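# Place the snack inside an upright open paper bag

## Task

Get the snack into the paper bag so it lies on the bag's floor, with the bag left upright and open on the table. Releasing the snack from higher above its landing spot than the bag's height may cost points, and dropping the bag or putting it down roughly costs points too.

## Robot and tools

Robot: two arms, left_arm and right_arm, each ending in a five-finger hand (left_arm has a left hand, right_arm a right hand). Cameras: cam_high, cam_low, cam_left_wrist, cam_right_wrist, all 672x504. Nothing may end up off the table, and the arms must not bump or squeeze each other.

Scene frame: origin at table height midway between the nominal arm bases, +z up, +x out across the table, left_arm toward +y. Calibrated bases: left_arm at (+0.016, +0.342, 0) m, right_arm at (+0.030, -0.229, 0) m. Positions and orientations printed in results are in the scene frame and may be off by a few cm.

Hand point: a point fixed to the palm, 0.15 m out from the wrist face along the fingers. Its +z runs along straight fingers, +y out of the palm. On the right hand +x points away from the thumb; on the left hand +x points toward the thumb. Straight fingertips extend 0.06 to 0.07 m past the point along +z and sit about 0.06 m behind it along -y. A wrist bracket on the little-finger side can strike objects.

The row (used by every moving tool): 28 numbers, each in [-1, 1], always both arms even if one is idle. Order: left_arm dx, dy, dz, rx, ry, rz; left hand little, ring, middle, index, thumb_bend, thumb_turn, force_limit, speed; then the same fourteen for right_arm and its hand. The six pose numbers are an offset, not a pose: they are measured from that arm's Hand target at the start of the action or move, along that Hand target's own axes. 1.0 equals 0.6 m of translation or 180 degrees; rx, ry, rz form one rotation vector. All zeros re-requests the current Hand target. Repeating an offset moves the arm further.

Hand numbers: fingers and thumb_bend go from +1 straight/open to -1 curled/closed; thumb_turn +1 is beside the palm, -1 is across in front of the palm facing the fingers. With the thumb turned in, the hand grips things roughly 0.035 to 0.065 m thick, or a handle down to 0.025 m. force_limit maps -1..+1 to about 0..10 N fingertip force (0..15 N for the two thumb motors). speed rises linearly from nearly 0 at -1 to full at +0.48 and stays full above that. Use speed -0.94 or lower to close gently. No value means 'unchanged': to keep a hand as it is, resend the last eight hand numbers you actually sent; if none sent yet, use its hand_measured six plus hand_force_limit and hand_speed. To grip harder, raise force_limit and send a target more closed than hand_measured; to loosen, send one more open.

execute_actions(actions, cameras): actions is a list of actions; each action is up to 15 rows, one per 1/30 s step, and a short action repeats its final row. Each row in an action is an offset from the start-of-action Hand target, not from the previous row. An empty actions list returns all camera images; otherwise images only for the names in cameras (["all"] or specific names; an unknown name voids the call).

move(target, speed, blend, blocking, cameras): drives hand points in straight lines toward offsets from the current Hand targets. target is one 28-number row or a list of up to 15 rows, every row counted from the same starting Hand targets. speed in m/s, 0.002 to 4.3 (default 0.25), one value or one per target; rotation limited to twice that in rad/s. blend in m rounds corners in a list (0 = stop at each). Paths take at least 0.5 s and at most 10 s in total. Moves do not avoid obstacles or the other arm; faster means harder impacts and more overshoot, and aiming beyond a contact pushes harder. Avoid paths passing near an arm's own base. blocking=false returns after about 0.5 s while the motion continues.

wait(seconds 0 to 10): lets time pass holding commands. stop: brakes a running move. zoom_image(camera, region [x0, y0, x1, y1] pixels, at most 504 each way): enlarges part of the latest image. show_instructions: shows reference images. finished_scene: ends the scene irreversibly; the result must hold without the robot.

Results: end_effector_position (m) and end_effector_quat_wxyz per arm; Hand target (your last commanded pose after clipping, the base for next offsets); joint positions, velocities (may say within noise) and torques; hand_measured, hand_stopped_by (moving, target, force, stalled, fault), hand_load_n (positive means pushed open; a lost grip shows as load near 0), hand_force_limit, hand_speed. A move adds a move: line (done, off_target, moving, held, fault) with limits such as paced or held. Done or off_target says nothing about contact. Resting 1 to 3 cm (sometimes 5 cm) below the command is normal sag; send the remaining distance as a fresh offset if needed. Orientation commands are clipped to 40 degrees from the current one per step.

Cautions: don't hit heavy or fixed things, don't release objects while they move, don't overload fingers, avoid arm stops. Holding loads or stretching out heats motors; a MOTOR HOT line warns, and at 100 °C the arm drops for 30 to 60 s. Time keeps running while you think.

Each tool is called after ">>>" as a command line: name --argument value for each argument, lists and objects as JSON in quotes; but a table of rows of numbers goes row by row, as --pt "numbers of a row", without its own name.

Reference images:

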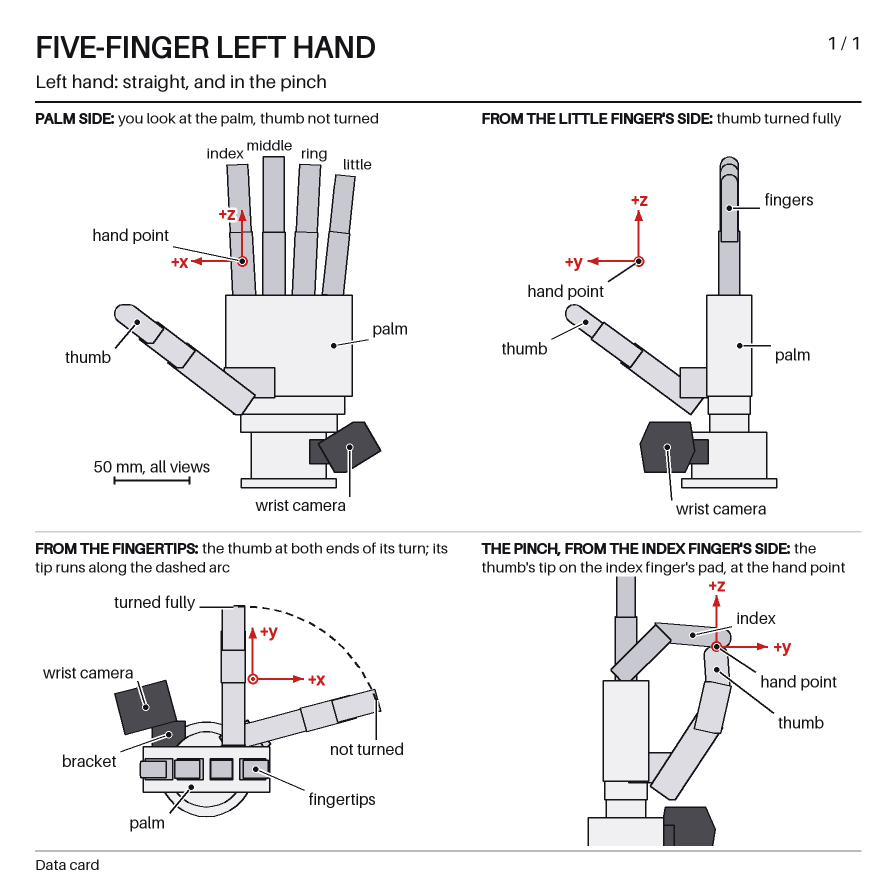

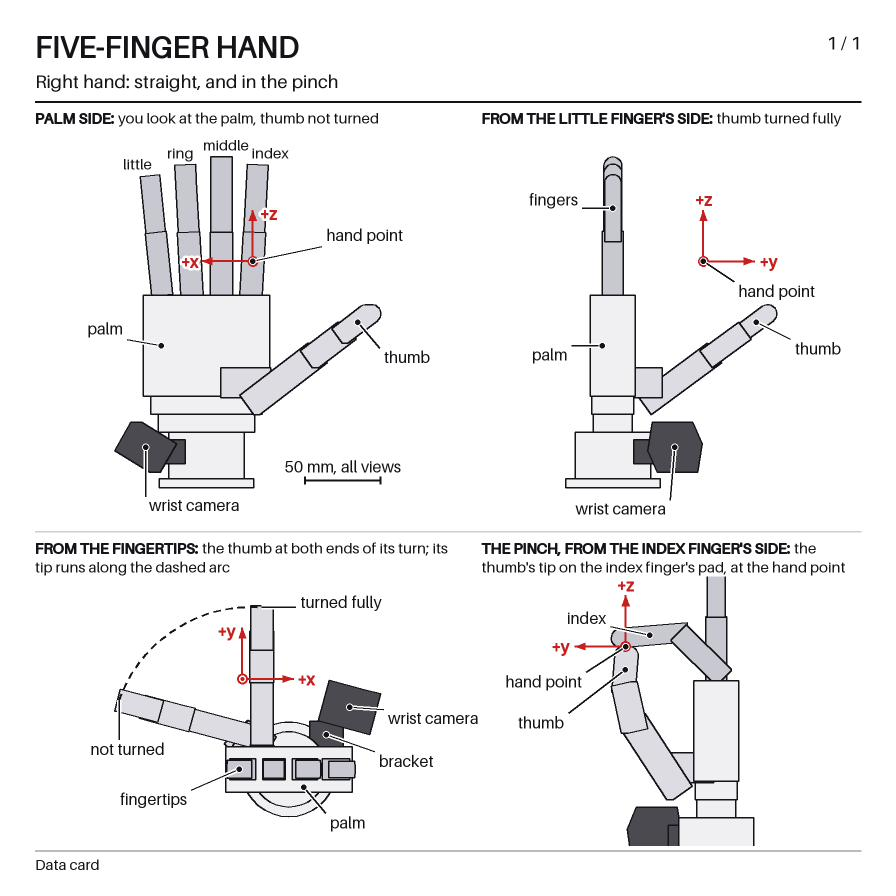

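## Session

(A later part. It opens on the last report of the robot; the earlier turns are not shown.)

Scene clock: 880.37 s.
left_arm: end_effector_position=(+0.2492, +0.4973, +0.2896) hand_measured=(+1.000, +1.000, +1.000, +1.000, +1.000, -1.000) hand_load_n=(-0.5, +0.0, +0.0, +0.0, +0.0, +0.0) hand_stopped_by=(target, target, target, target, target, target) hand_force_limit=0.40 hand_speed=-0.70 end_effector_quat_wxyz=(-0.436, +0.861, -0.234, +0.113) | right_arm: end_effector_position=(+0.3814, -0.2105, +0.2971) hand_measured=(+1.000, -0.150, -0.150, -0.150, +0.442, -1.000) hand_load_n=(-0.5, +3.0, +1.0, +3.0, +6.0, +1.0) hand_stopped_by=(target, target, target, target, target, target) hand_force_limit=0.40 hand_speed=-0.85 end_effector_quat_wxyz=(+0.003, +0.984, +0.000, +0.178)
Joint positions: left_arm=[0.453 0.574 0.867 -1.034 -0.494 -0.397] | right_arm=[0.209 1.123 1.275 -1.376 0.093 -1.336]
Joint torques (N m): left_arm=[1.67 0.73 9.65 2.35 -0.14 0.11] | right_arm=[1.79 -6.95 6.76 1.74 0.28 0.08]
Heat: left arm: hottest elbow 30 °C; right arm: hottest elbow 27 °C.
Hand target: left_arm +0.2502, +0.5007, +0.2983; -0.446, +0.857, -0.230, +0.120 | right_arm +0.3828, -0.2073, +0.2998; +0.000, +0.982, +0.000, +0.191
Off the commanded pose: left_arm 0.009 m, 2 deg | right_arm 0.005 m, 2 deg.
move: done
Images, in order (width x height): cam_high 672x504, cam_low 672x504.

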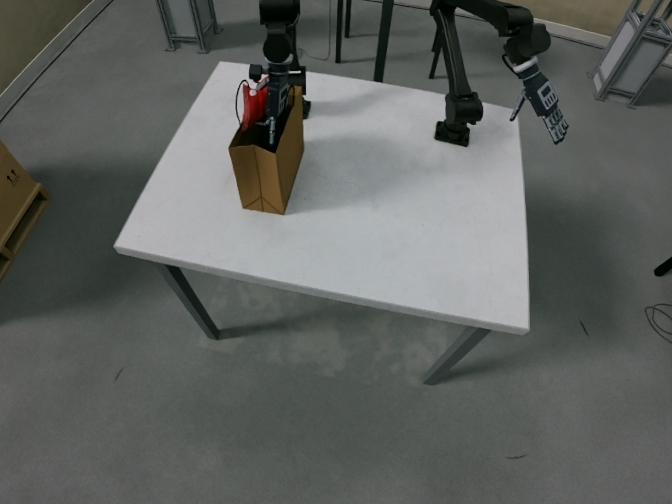

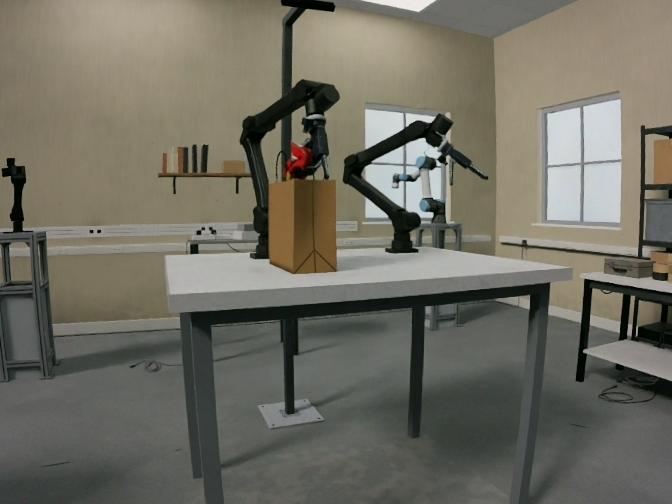

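>>> move --target '[0,0,0,0,0,0,1,1,1,1,1,-1,0.4,-0.7,-0.0141,0.003,0.0348,0,0,0,1,-0.15,-0.15,-0.15,0.44,-1,0.4,-0.85]' --speed 0.05 --cameras '["cam_high","cam_low","cam_right_wrist"]'

>>> zoom_image --camera "cam_high" --region '[210, 50, 330, 170]'

>>> zoom_image --camera "cam_low" --region '[240, 90, 360, 210]'

Scene clock: 887.17 s.
left_arm: end_effector_position=(+0.2492, +0.4973, +0.2896) hand_measured=(+1.000, +1.000, +1.000, +1.000, +1.000, -1.000) hand_load_n=(+0.0, +0.0, +0.0, +0.0, +0.0, +0.0) hand_stopped_by=(target, target, target, target, target, target) hand_force_limit=0.40 hand_speed=-0.70 end_effector_quat_wxyz=(-0.436, +0.861, -0.234, +0.113) | right_arm: end_effector_position=(+0.3816, -0.2104, +0.2733) hand_measured=(+1.000, -0.150, -0.150, -0.150, +0.442, -1.000) hand_load_n=(+0.0, +2.5, +1.0, +3.0, +6.0, +1.0) hand_stopped_by=(target, target, target, target, target, target) hand_force_limit=0.40 hand_speed=-0.85 end_effector_quat_wxyz=(+0.003, +0.984, +0.001, +0.177)
Joint positions: left_arm=[0.453 0.574 0.867 -1.034 -0.494 -0.397] | right_arm=[0.209 1.119 1.209 -1.318 0.093 -1.336]
Joint torques (N m): left_arm=[1.67 0.67 9.65 2.35 -0.14 0.11] | right_arm=[0.97 -7.53 6.89 1.85 0.2 0.06]
Heat: left arm: hottest elbow 30 °C; right arm: hottest elbow 27 °C.
Hand target: left_arm +0.2502, +0.5007, +0.2983; -0.446, +0.857, -0.230, +0.120 | right_arm +0.3830, -0.2091, +0.2773; +0.000, +0.982, +0.000, +0.191
Off the commanded pose: left_arm 0.009 m, 2 deg | right_arm 0.004 m, 2 deg.
move: done
Images, in order (width x height): cam_high 672x504, cam_low 672x504, cam_right_wrist 672x504.

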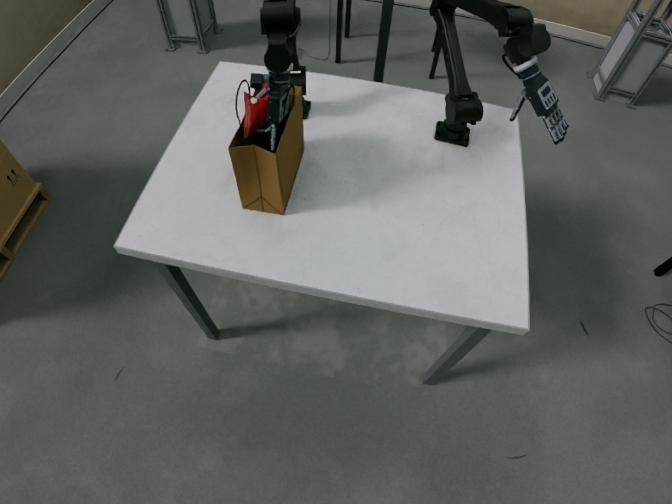

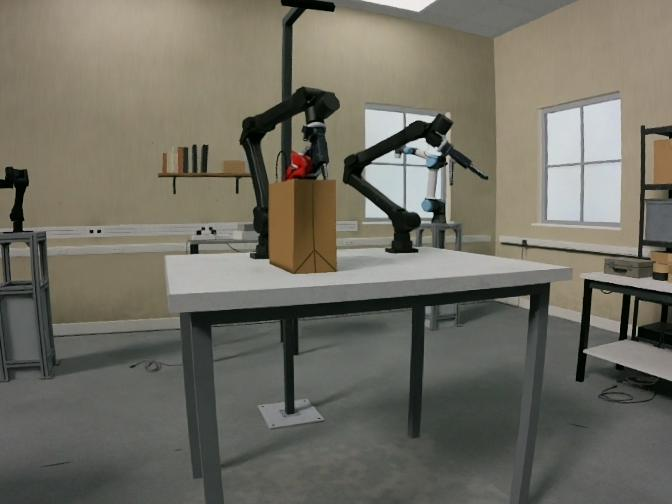

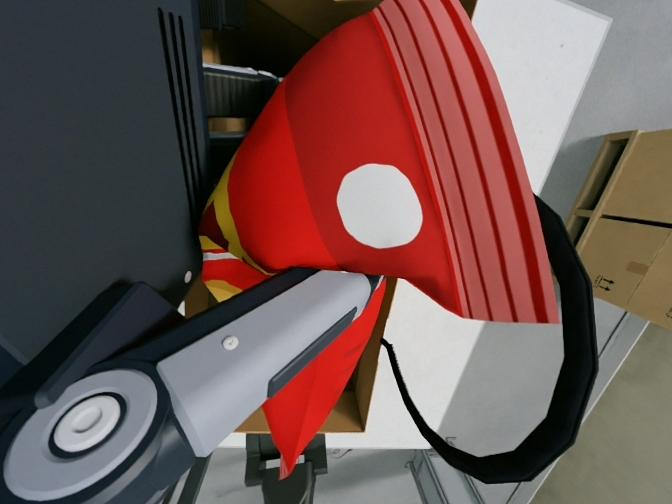

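Scaled by 4.200 from the camera's 672x504 image, which has a finer 960x720 frame.

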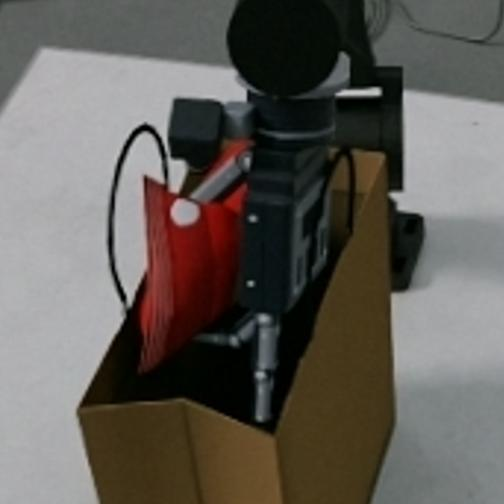

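Scaled by 4.200 from the camera's 672x504 image, which has a finer 960x720 frame.

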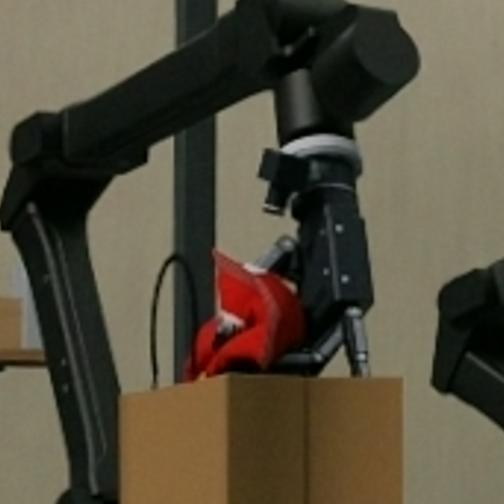

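>>> move --target '[0,0,0,0,0,0,1,1,1,1,1,-1,0.4,-0.7,-0.0156,0.0,0.0386,0,0,0,1,-0.15,-0.15,-0.15,0.44,-1,0.4,-0.85]' --speed 0.05 --cameras '["cam_high","cam_low","cam_right_wrist"]'

>>> zoom_image --camera "cam_high" --region '[210, 50, 330, 170]'

>>> zoom_image --camera "cam_low" --region '[240, 90, 360, 210]'

Scene clock: 893.47 s.
left_arm: end_effector_position=(+0.2492, +0.4973, +0.2896) hand_measured=(+1.000, +1.000, +1.000, +1.000, +1.000, -1.000) hand_load_n=(+0.0, +0.0, +0.0, +0.0, +0.0, +0.0) hand_stopped_by=(target, target, target, target, target, target) hand_force_limit=0.40 hand_speed=-0.70 end_effector_quat_wxyz=(-0.436, +0.861, -0.234, +0.113) | right_arm: end_effector_position=(+0.3813, -0.2105, +0.2480) hand_measured=(+1.000, -0.150, -0.150, -0.150, +0.442, -1.000) hand_load_n=(+0.0, +2.5, +1.0, +3.0, +5.5, +1.0) hand_stopped_by=(target, target, target, target, target, target) hand_force_limit=0.40 hand_speed=-0.85 end_effector_quat_wxyz=(+0.004, +0.984, +0.001, +0.176)
Joint positions: left_arm=[0.453 0.574 0.867 -1.034 -0.494 -0.397] | right_arm=[0.209 1.115 1.14 -1.254 0.093 -1.336]
Joint torques (N m): left_arm=[1.67 0.73 9.65 2.35 -0.14 0.11] | right_arm=[1.38 -7.41 6.89 1.8 0.19 0.05]
Heat: left arm: hottest elbow 30 °C; right arm: hottest elbow 27 °C.
Hand target: left_arm +0.2502, +0.5007, +0.2983; -0.446, +0.857, -0.230, +0.120 | right_arm +0.3829, -0.2091, +0.2522; +0.000, +0.982, +0.000, +0.191
Off the commanded pose: left_arm 0.009 m, 2 deg | right_arm 0.005 m, 2 deg.
move: done
Images, in order (width x height): cam_high 672x504, cam_low 672x504, cam_right_wrist 672x504.

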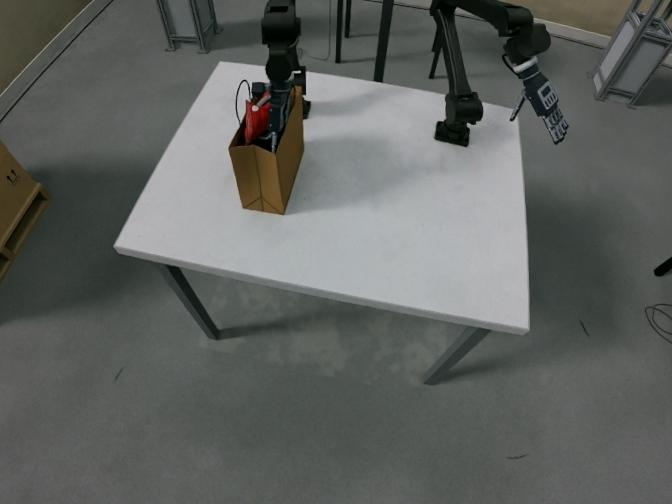

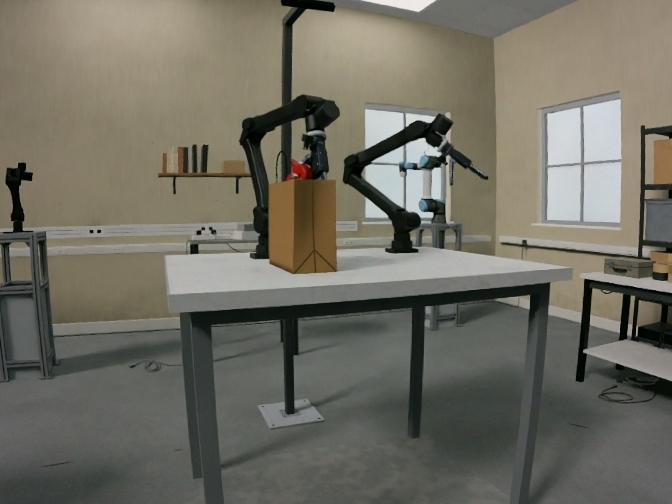

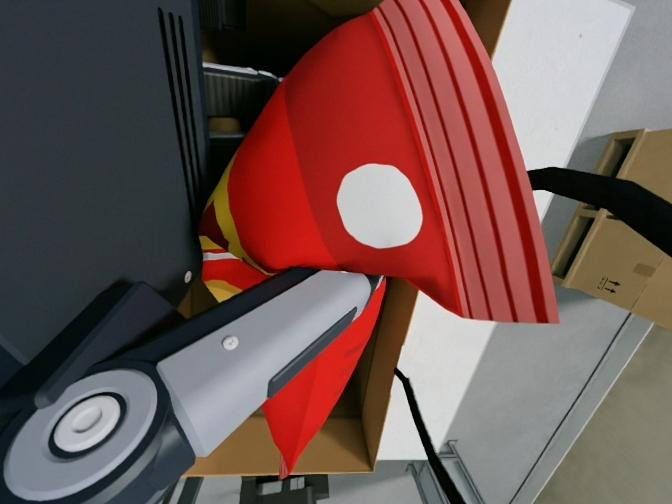

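Scaled by 4.200 from the camera's 672x504 image, which has a finer 960x720 frame.

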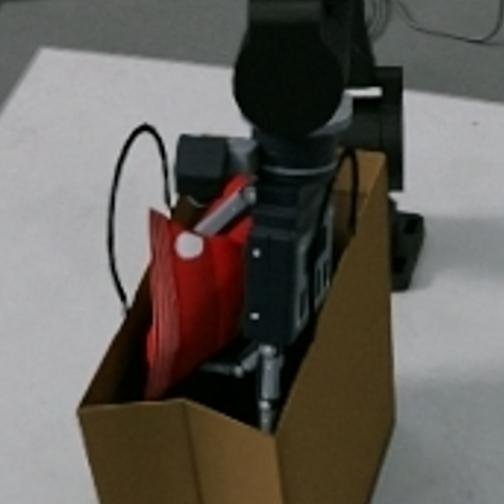

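Scaled by 4.200 from the camera's 672x504 image, which has a finer 960x720 frame.

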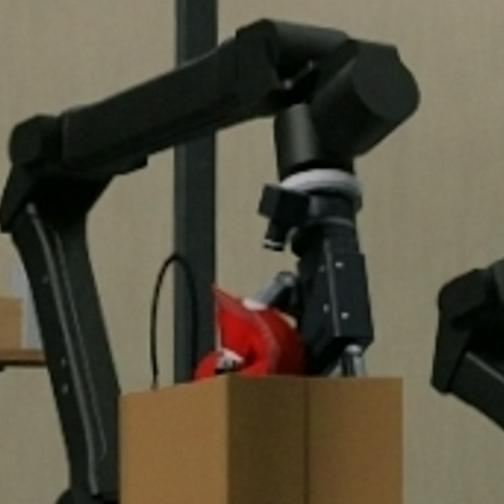

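>>> move --target '[0,0,0,0,0,0,1,1,1,1,1,-1,0.4,-0.7,0,0.0,0,0,0,0,1,0.3,0.3,0.3,0.6,-1,0.4,-0.7]' --speed 0.05 --cameras '["cam_high","cam_low","cam_right_wrist"]'

>>> zoom_image --camera "cam_high" --region '[210, 50, 330, 170]'

Scene clock: 902.60 s.
left_arm: end_effector_position=(+0.2492, +0.4973, +0.2896) hand_measured=(+1.000, +1.000, +1.000, +1.000, +1.000, -1.000) hand_load_n=(+0.0, +0.0, +0.0, +0.0, +0.0, +0.0) hand_stopped_by=(target, target, target, target, target, target) hand_force_limit=0.40 hand_speed=-0.70 end_effector_quat_wxyz=(-0.436, +0.861, -0.234, +0.113) | right_arm: end_effector_position=(+0.3814, -0.2105, +0.2482) hand_measured=(+1.000, +0.300, +0.300, +0.300, +0.600, -1.000) hand_load_n=(+0.0, +0.5, +0.5, +0.5, +1.0, +0.5) hand_stopped_by=(target, target, target, target, target, target) hand_force_limit=0.40 hand_speed=-0.70 end_effector_quat_wxyz=(+0.004, +0.984, +0.001, +0.176)
Joint positions: left_arm=[0.453 0.574 0.867 -1.034 -0.494 -0.397] | right_arm=[0.209 1.115 1.14 -1.254 0.093 -1.336]
Joint torques (N m): left_arm=[1.67 0.67 9.65 2.35 -0.14 0.11] | right_arm=[1.26 -7.41 6.91 1.81 0.18 0.04]
Heat: left arm: hottest elbow 30 °C; right arm: hottest elbow 27 °C.
Hand target: left_arm +0.2502, +0.5007, +0.2983; -0.446, +0.857, -0.230, +0.120 | right_arm +0.3830, -0.2091, +0.2522; +0.000, +0.982, +0.000, +0.191
Off the commanded pose: left_arm 0.009 m, 2 deg | right_arm 0.004 m, 2 deg.
move: done
Images, in order (width x height): cam_high 672x504, cam_low 672x504, cam_right_wrist 672x504.

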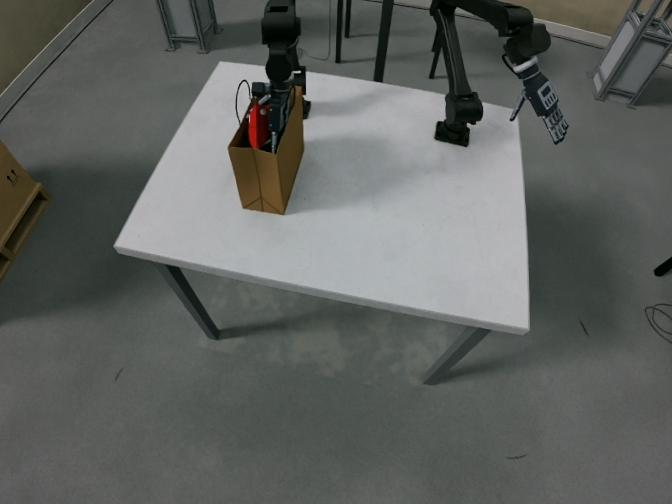

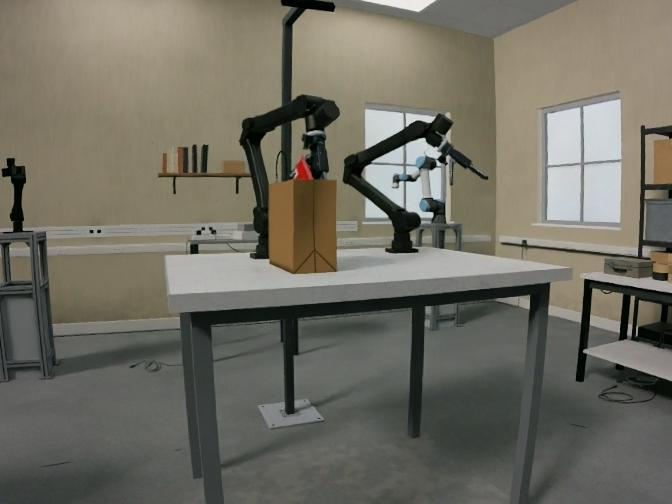

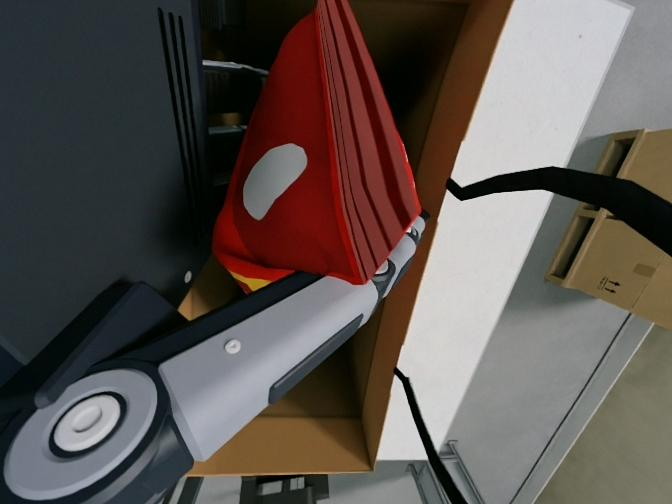

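Scaled by 4.200 from the camera's 672x504 image, which has a finer 960x720 frame.

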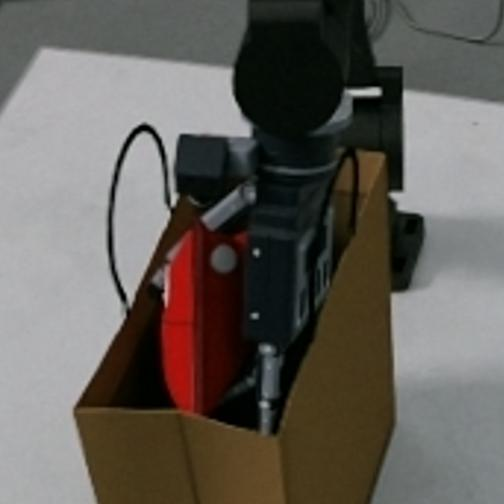

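>>> move --target '[0,0,0,0,0,0,1,1,1,1,1,-1,0.4,-0.7,0,0.0,0,0,0,0,1,0.8,0.8,0.8,0.62,-1,0.4,-0.7]' --speed 0.05 --cameras '["cam_high","cam_low","cam_right_wrist"]'

>>> zoom_image --camera "cam_high" --region '[210, 50, 330, 170]'

Scene clock: 906.90 s.
left_arm: end_effector_position=(+0.2492, +0.4973, +0.2896) hand_measured=(+1.000, +1.000, +1.000, +1.000, +1.000, -1.000) hand_load_n=(+0.0, +0.0, +0.0, +0.0, +0.0, +0.5) hand_stopped_by=(target, target, target, target, target, target) hand_force_limit=0.40 hand_speed=-0.70 end_effector_quat_wxyz=(-0.436, +0.861, -0.234, +0.113) | right_arm: end_effector_position=(+0.3810, -0.2106, +0.2491) hand_measured=(+1.000, +0.800, +0.800, +0.800, +0.620, -1.000) hand_load_n=(+0.0, +0.0, +0.0, +0.0, +0.0, +0.0) hand_stopped_by=(target, target, target, target, target, target) hand_force_limit=0.40 hand_speed=-0.70 end_effector_quat_wxyz=(+0.003, +0.984, +0.000, +0.178)
Joint positions: left_arm=[0.453 0.574 0.867 -1.034 -0.494 -0.397] | right_arm=[0.209 1.112 1.14 -1.254 0.093 -1.336]
Joint torques (N m): left_arm=[1.67 0.67 9.65 2.35 -0.14 0.11] | right_arm=[1.08 -6.95 6.82 1.8 0.19 0.06]
Heat: left arm: hottest elbow 30 °C; right arm: hottest elbow 27 °C.
Hand target: left_arm +0.2502, +0.5007, +0.2983; -0.446, +0.857, -0.230, +0.120 | right_arm +0.3829, -0.2091, +0.2522; +0.000, +0.982, +0.000, +0.191
Off the commanded pose: left_arm 0.009 m, 2 deg | right_arm 0.004 m, 2 deg.
move: done
Images, in order (width x height): cam_high 672x504, cam_low 672x504, cam_right_wrist 672x504.

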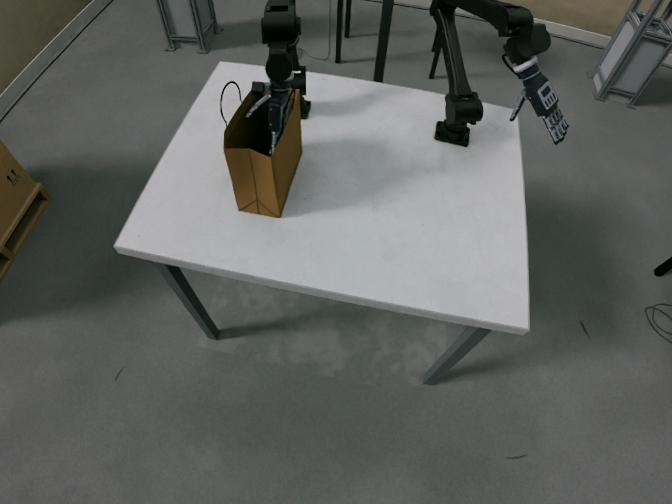

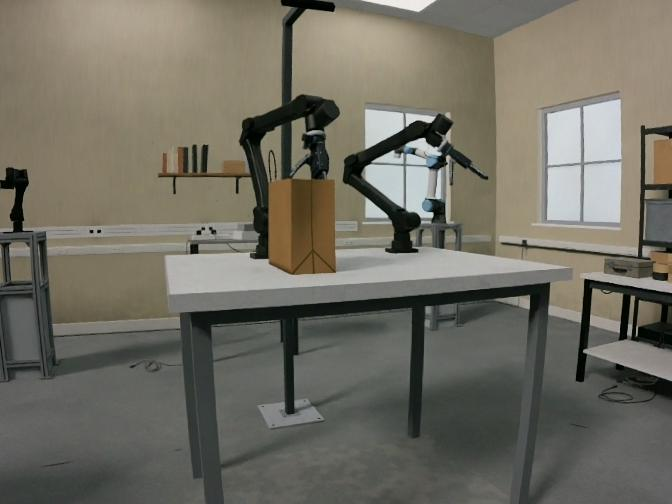

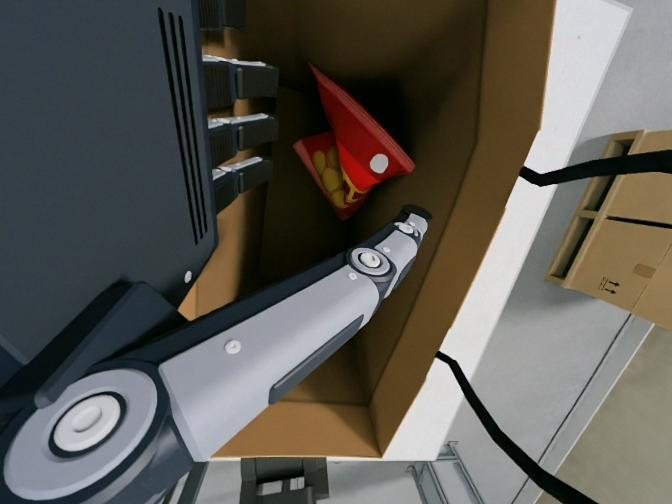

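Scaled by 4.200 from the camera's 672x504 image, which has a finer 960x720 frame.

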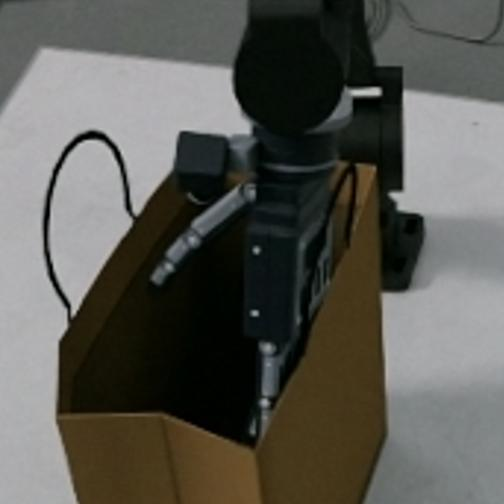

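>>> move --target '[0,0,0,0,0,0,1,1,1,1,1,-1,0.4,-0.7,0.075,0.0,-0.1854,0,0,0,1,0.8,0.8,0.8,0.62,-1,0.4,-0.7]' --speed 0.07 --cameras '["cam_high","cam_low","cam_right_wrist"]'

>>> zoom_image --camera "cam_high" --region '[210, 50, 330, 170]'

Scene clock: 915.40 s.
left_arm: end_effector_position=(+0.2492, +0.4973, +0.2896) hand_measured=(+1.000, +1.000, +1.000, +1.000, +1.000, -1.000) hand_load_n=(+0.0, +0.0, +0.0, +0.0, +0.0, +0.0) hand_stopped_by=(target, target, target, target, target, target) hand_force_limit=0.40 hand_speed=-0.70 end_effector_quat_wxyz=(-0.436, +0.861, -0.234, +0.113) | right_arm: end_effector_position=(+0.3762, -0.2118, +0.3545) hand_measured=(+1.000, +0.800, +0.800, +0.800, +0.620, -1.000) hand_load_n=(+0.0, +0.0, +0.0, +0.0, +0.0, +0.0) hand_stopped_by=(target, target, target, target, target, target) hand_force_limit=0.40 hand_speed=-0.70 end_effector_quat_wxyz=(+0.003, +0.984, +0.000, +0.178)
Joint positions: left_arm=[0.453 0.574 0.867 -1.034 -0.494 -0.397] | right_arm=[0.209 1.143 1.444 -1.525 0.093 -1.336]
Joint torques (N m): left_arm=[1.67 0.67 9.65 2.35 -0.14 0.11] | right_arm=[1.44 -5.3 10.8 0.35 0.21 0.05]
Heat: left arm: hottest elbow 30 °C; right arm: hottest elbow 27 °C.
Hand target: left_arm +0.2502, +0.5007, +0.2983; -0.446, +0.857, -0.230, +0.120 | right_arm +0.3829, -0.2091, +0.3723; +0.000, +0.982, +0.000, +0.191
Off the commanded pose: left_arm 0.009 m, 2 deg | right_arm 0.019 m, 2 deg.
move: off_target (right_arm)
Images, in order (width x height): cam_high 672x504, cam_low 672x504, cam_right_wrist 672x504.

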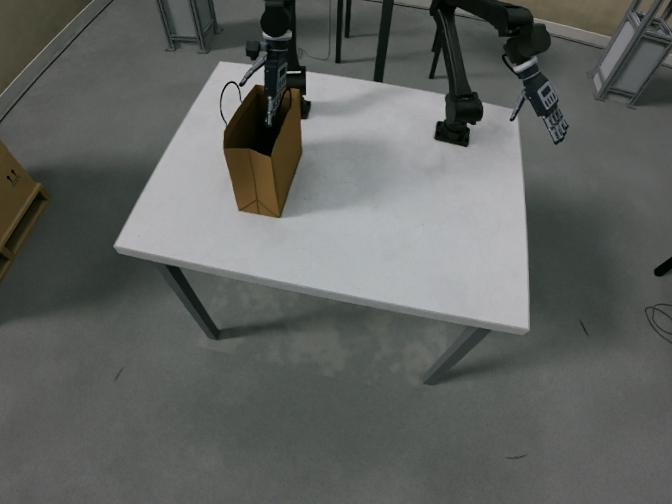

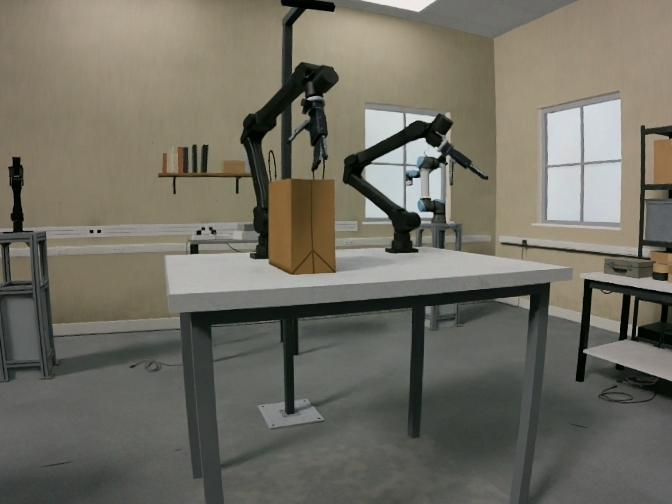

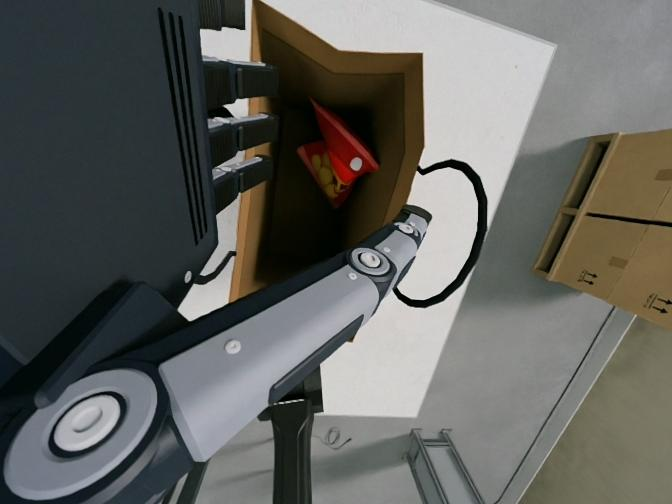

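Scaled by 4.200 from the camera's 672x504 image, which has a finer 960x720 frame.

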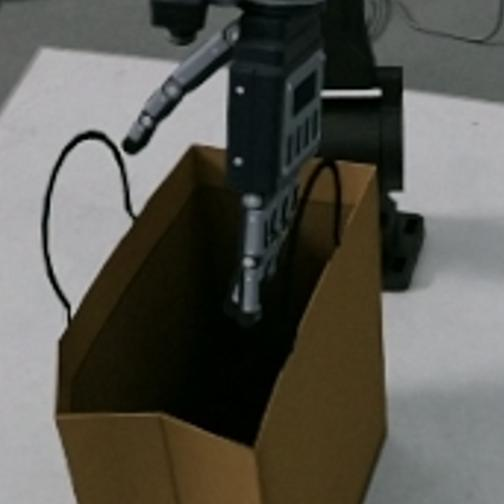

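>>> move --target '[0,0,0,0,0,0,1,1,1,1,1,-1,0.4,-0.7,0.075,0.0,-0.1854,0,0,0,1,0.8,0.8,0.8,0.62,-1,0.4,-0.7]' --speed 0.12 --cameras '["cam_high","cam_low","cam_right_wrist"]'

>>> zoom_image --camera "cam_right_wrist" --region '[200, 60, 500, 300]'

Scene clock: 924.53 s.
left_arm: end_effector_position=(+0.2492, +0.4973, +0.2896) hand_measured=(+1.000, +1.000, +1.000, +1.000, +1.000, -1.000) hand_load_n=(+0.0, +0.0, -0.5, +0.0, +0.0, +0.0) hand_stopped_by=(target, target, target, target, target, target) hand_force_limit=0.40 hand_speed=-0.70 end_effector_quat_wxyz=(-0.436, +0.861, -0.234, +0.113) | right_arm: end_effector_position=(+0.3838, -0.2112, +0.4733) hand_measured=(+1.000, +0.800, +0.800, +0.800, +0.620, -1.000) hand_load_n=(+0.0, +0.0, +0.0, +0.0, +0.0, +0.0) hand_stopped_by=(target, target, target, target, target, target) hand_force_limit=0.40 hand_speed=-0.70 end_effector_quat_wxyz=(-0.005, +0.968, -0.001, +0.252)
Joint positions: left_arm=[0.453 0.574 0.867 -1.034 -0.494 -0.397] | right_arm=[0.219 1.194 1.795 -1.675 0.118 -1.336]
Joint torques (N m): left_arm=[1.67 0.73 9.65 2.35 -0.15 0.11] | right_arm=[1.79 -5.71 9.8 0.66 0.25 -0.05]
Heat: left arm: hottest elbow 30 °C; right arm: hottest elbow 27 °C.
Hand target: left_arm +0.2502, +0.5007, +0.2983; -0.446, +0.857, -0.230, +0.120 | right_arm +0.3829, -0.2090, +0.4923; +0.000, +0.982, +0.000, +0.191
Off the commanded pose: left_arm 0.009 m, 2 deg | right_arm 0.019 m, 7 deg.
joint sent to its limit (right arm) — joint 4 (wrist pitch), lower limit. The joint targets are off in orientation, not in position.
move: off_target (right_arm)
Images, in order (width x height): cam_high 672x504, cam_low 672x504, cam_right_wrist 672x504.

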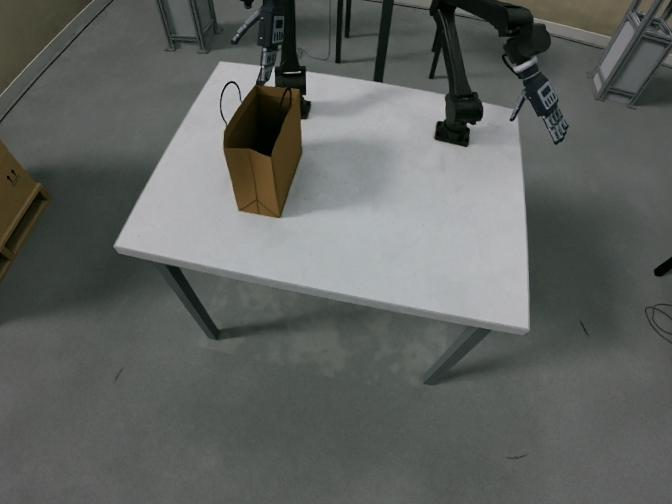

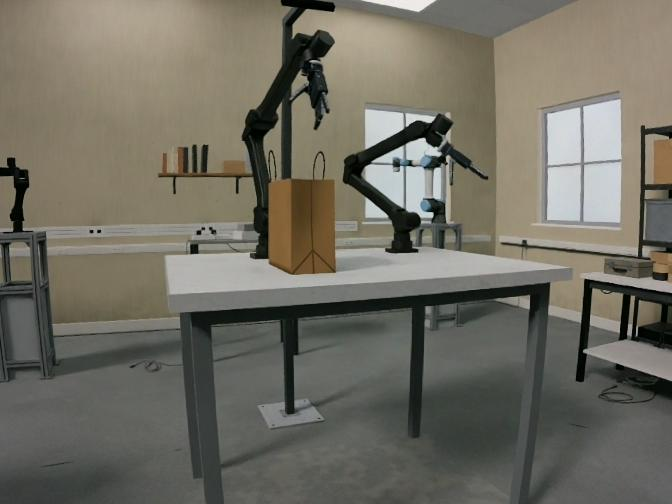

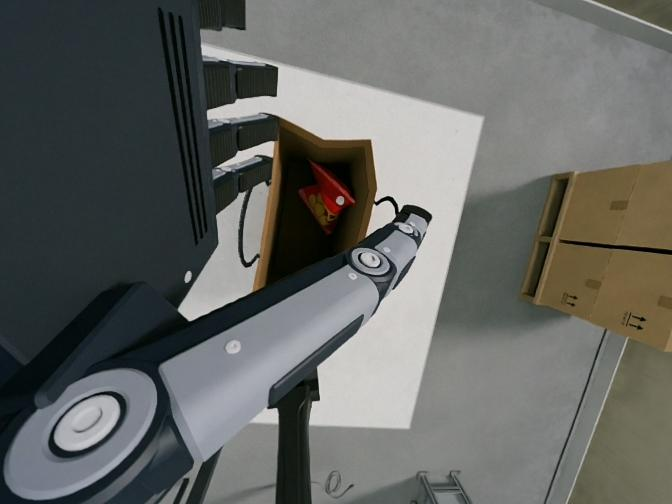

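Scaled by 1.680 from the camera's 672x504 image, which has a finer 960x720 frame.

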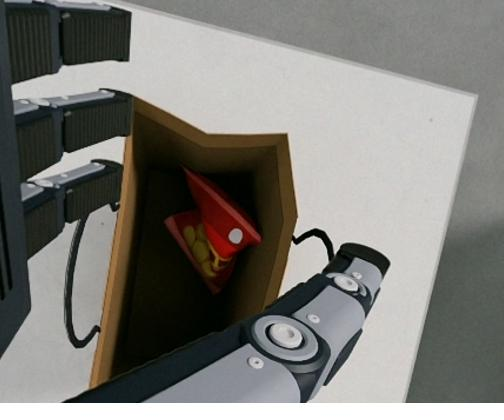

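>>> finished_scene

The scene is finished: the task was done.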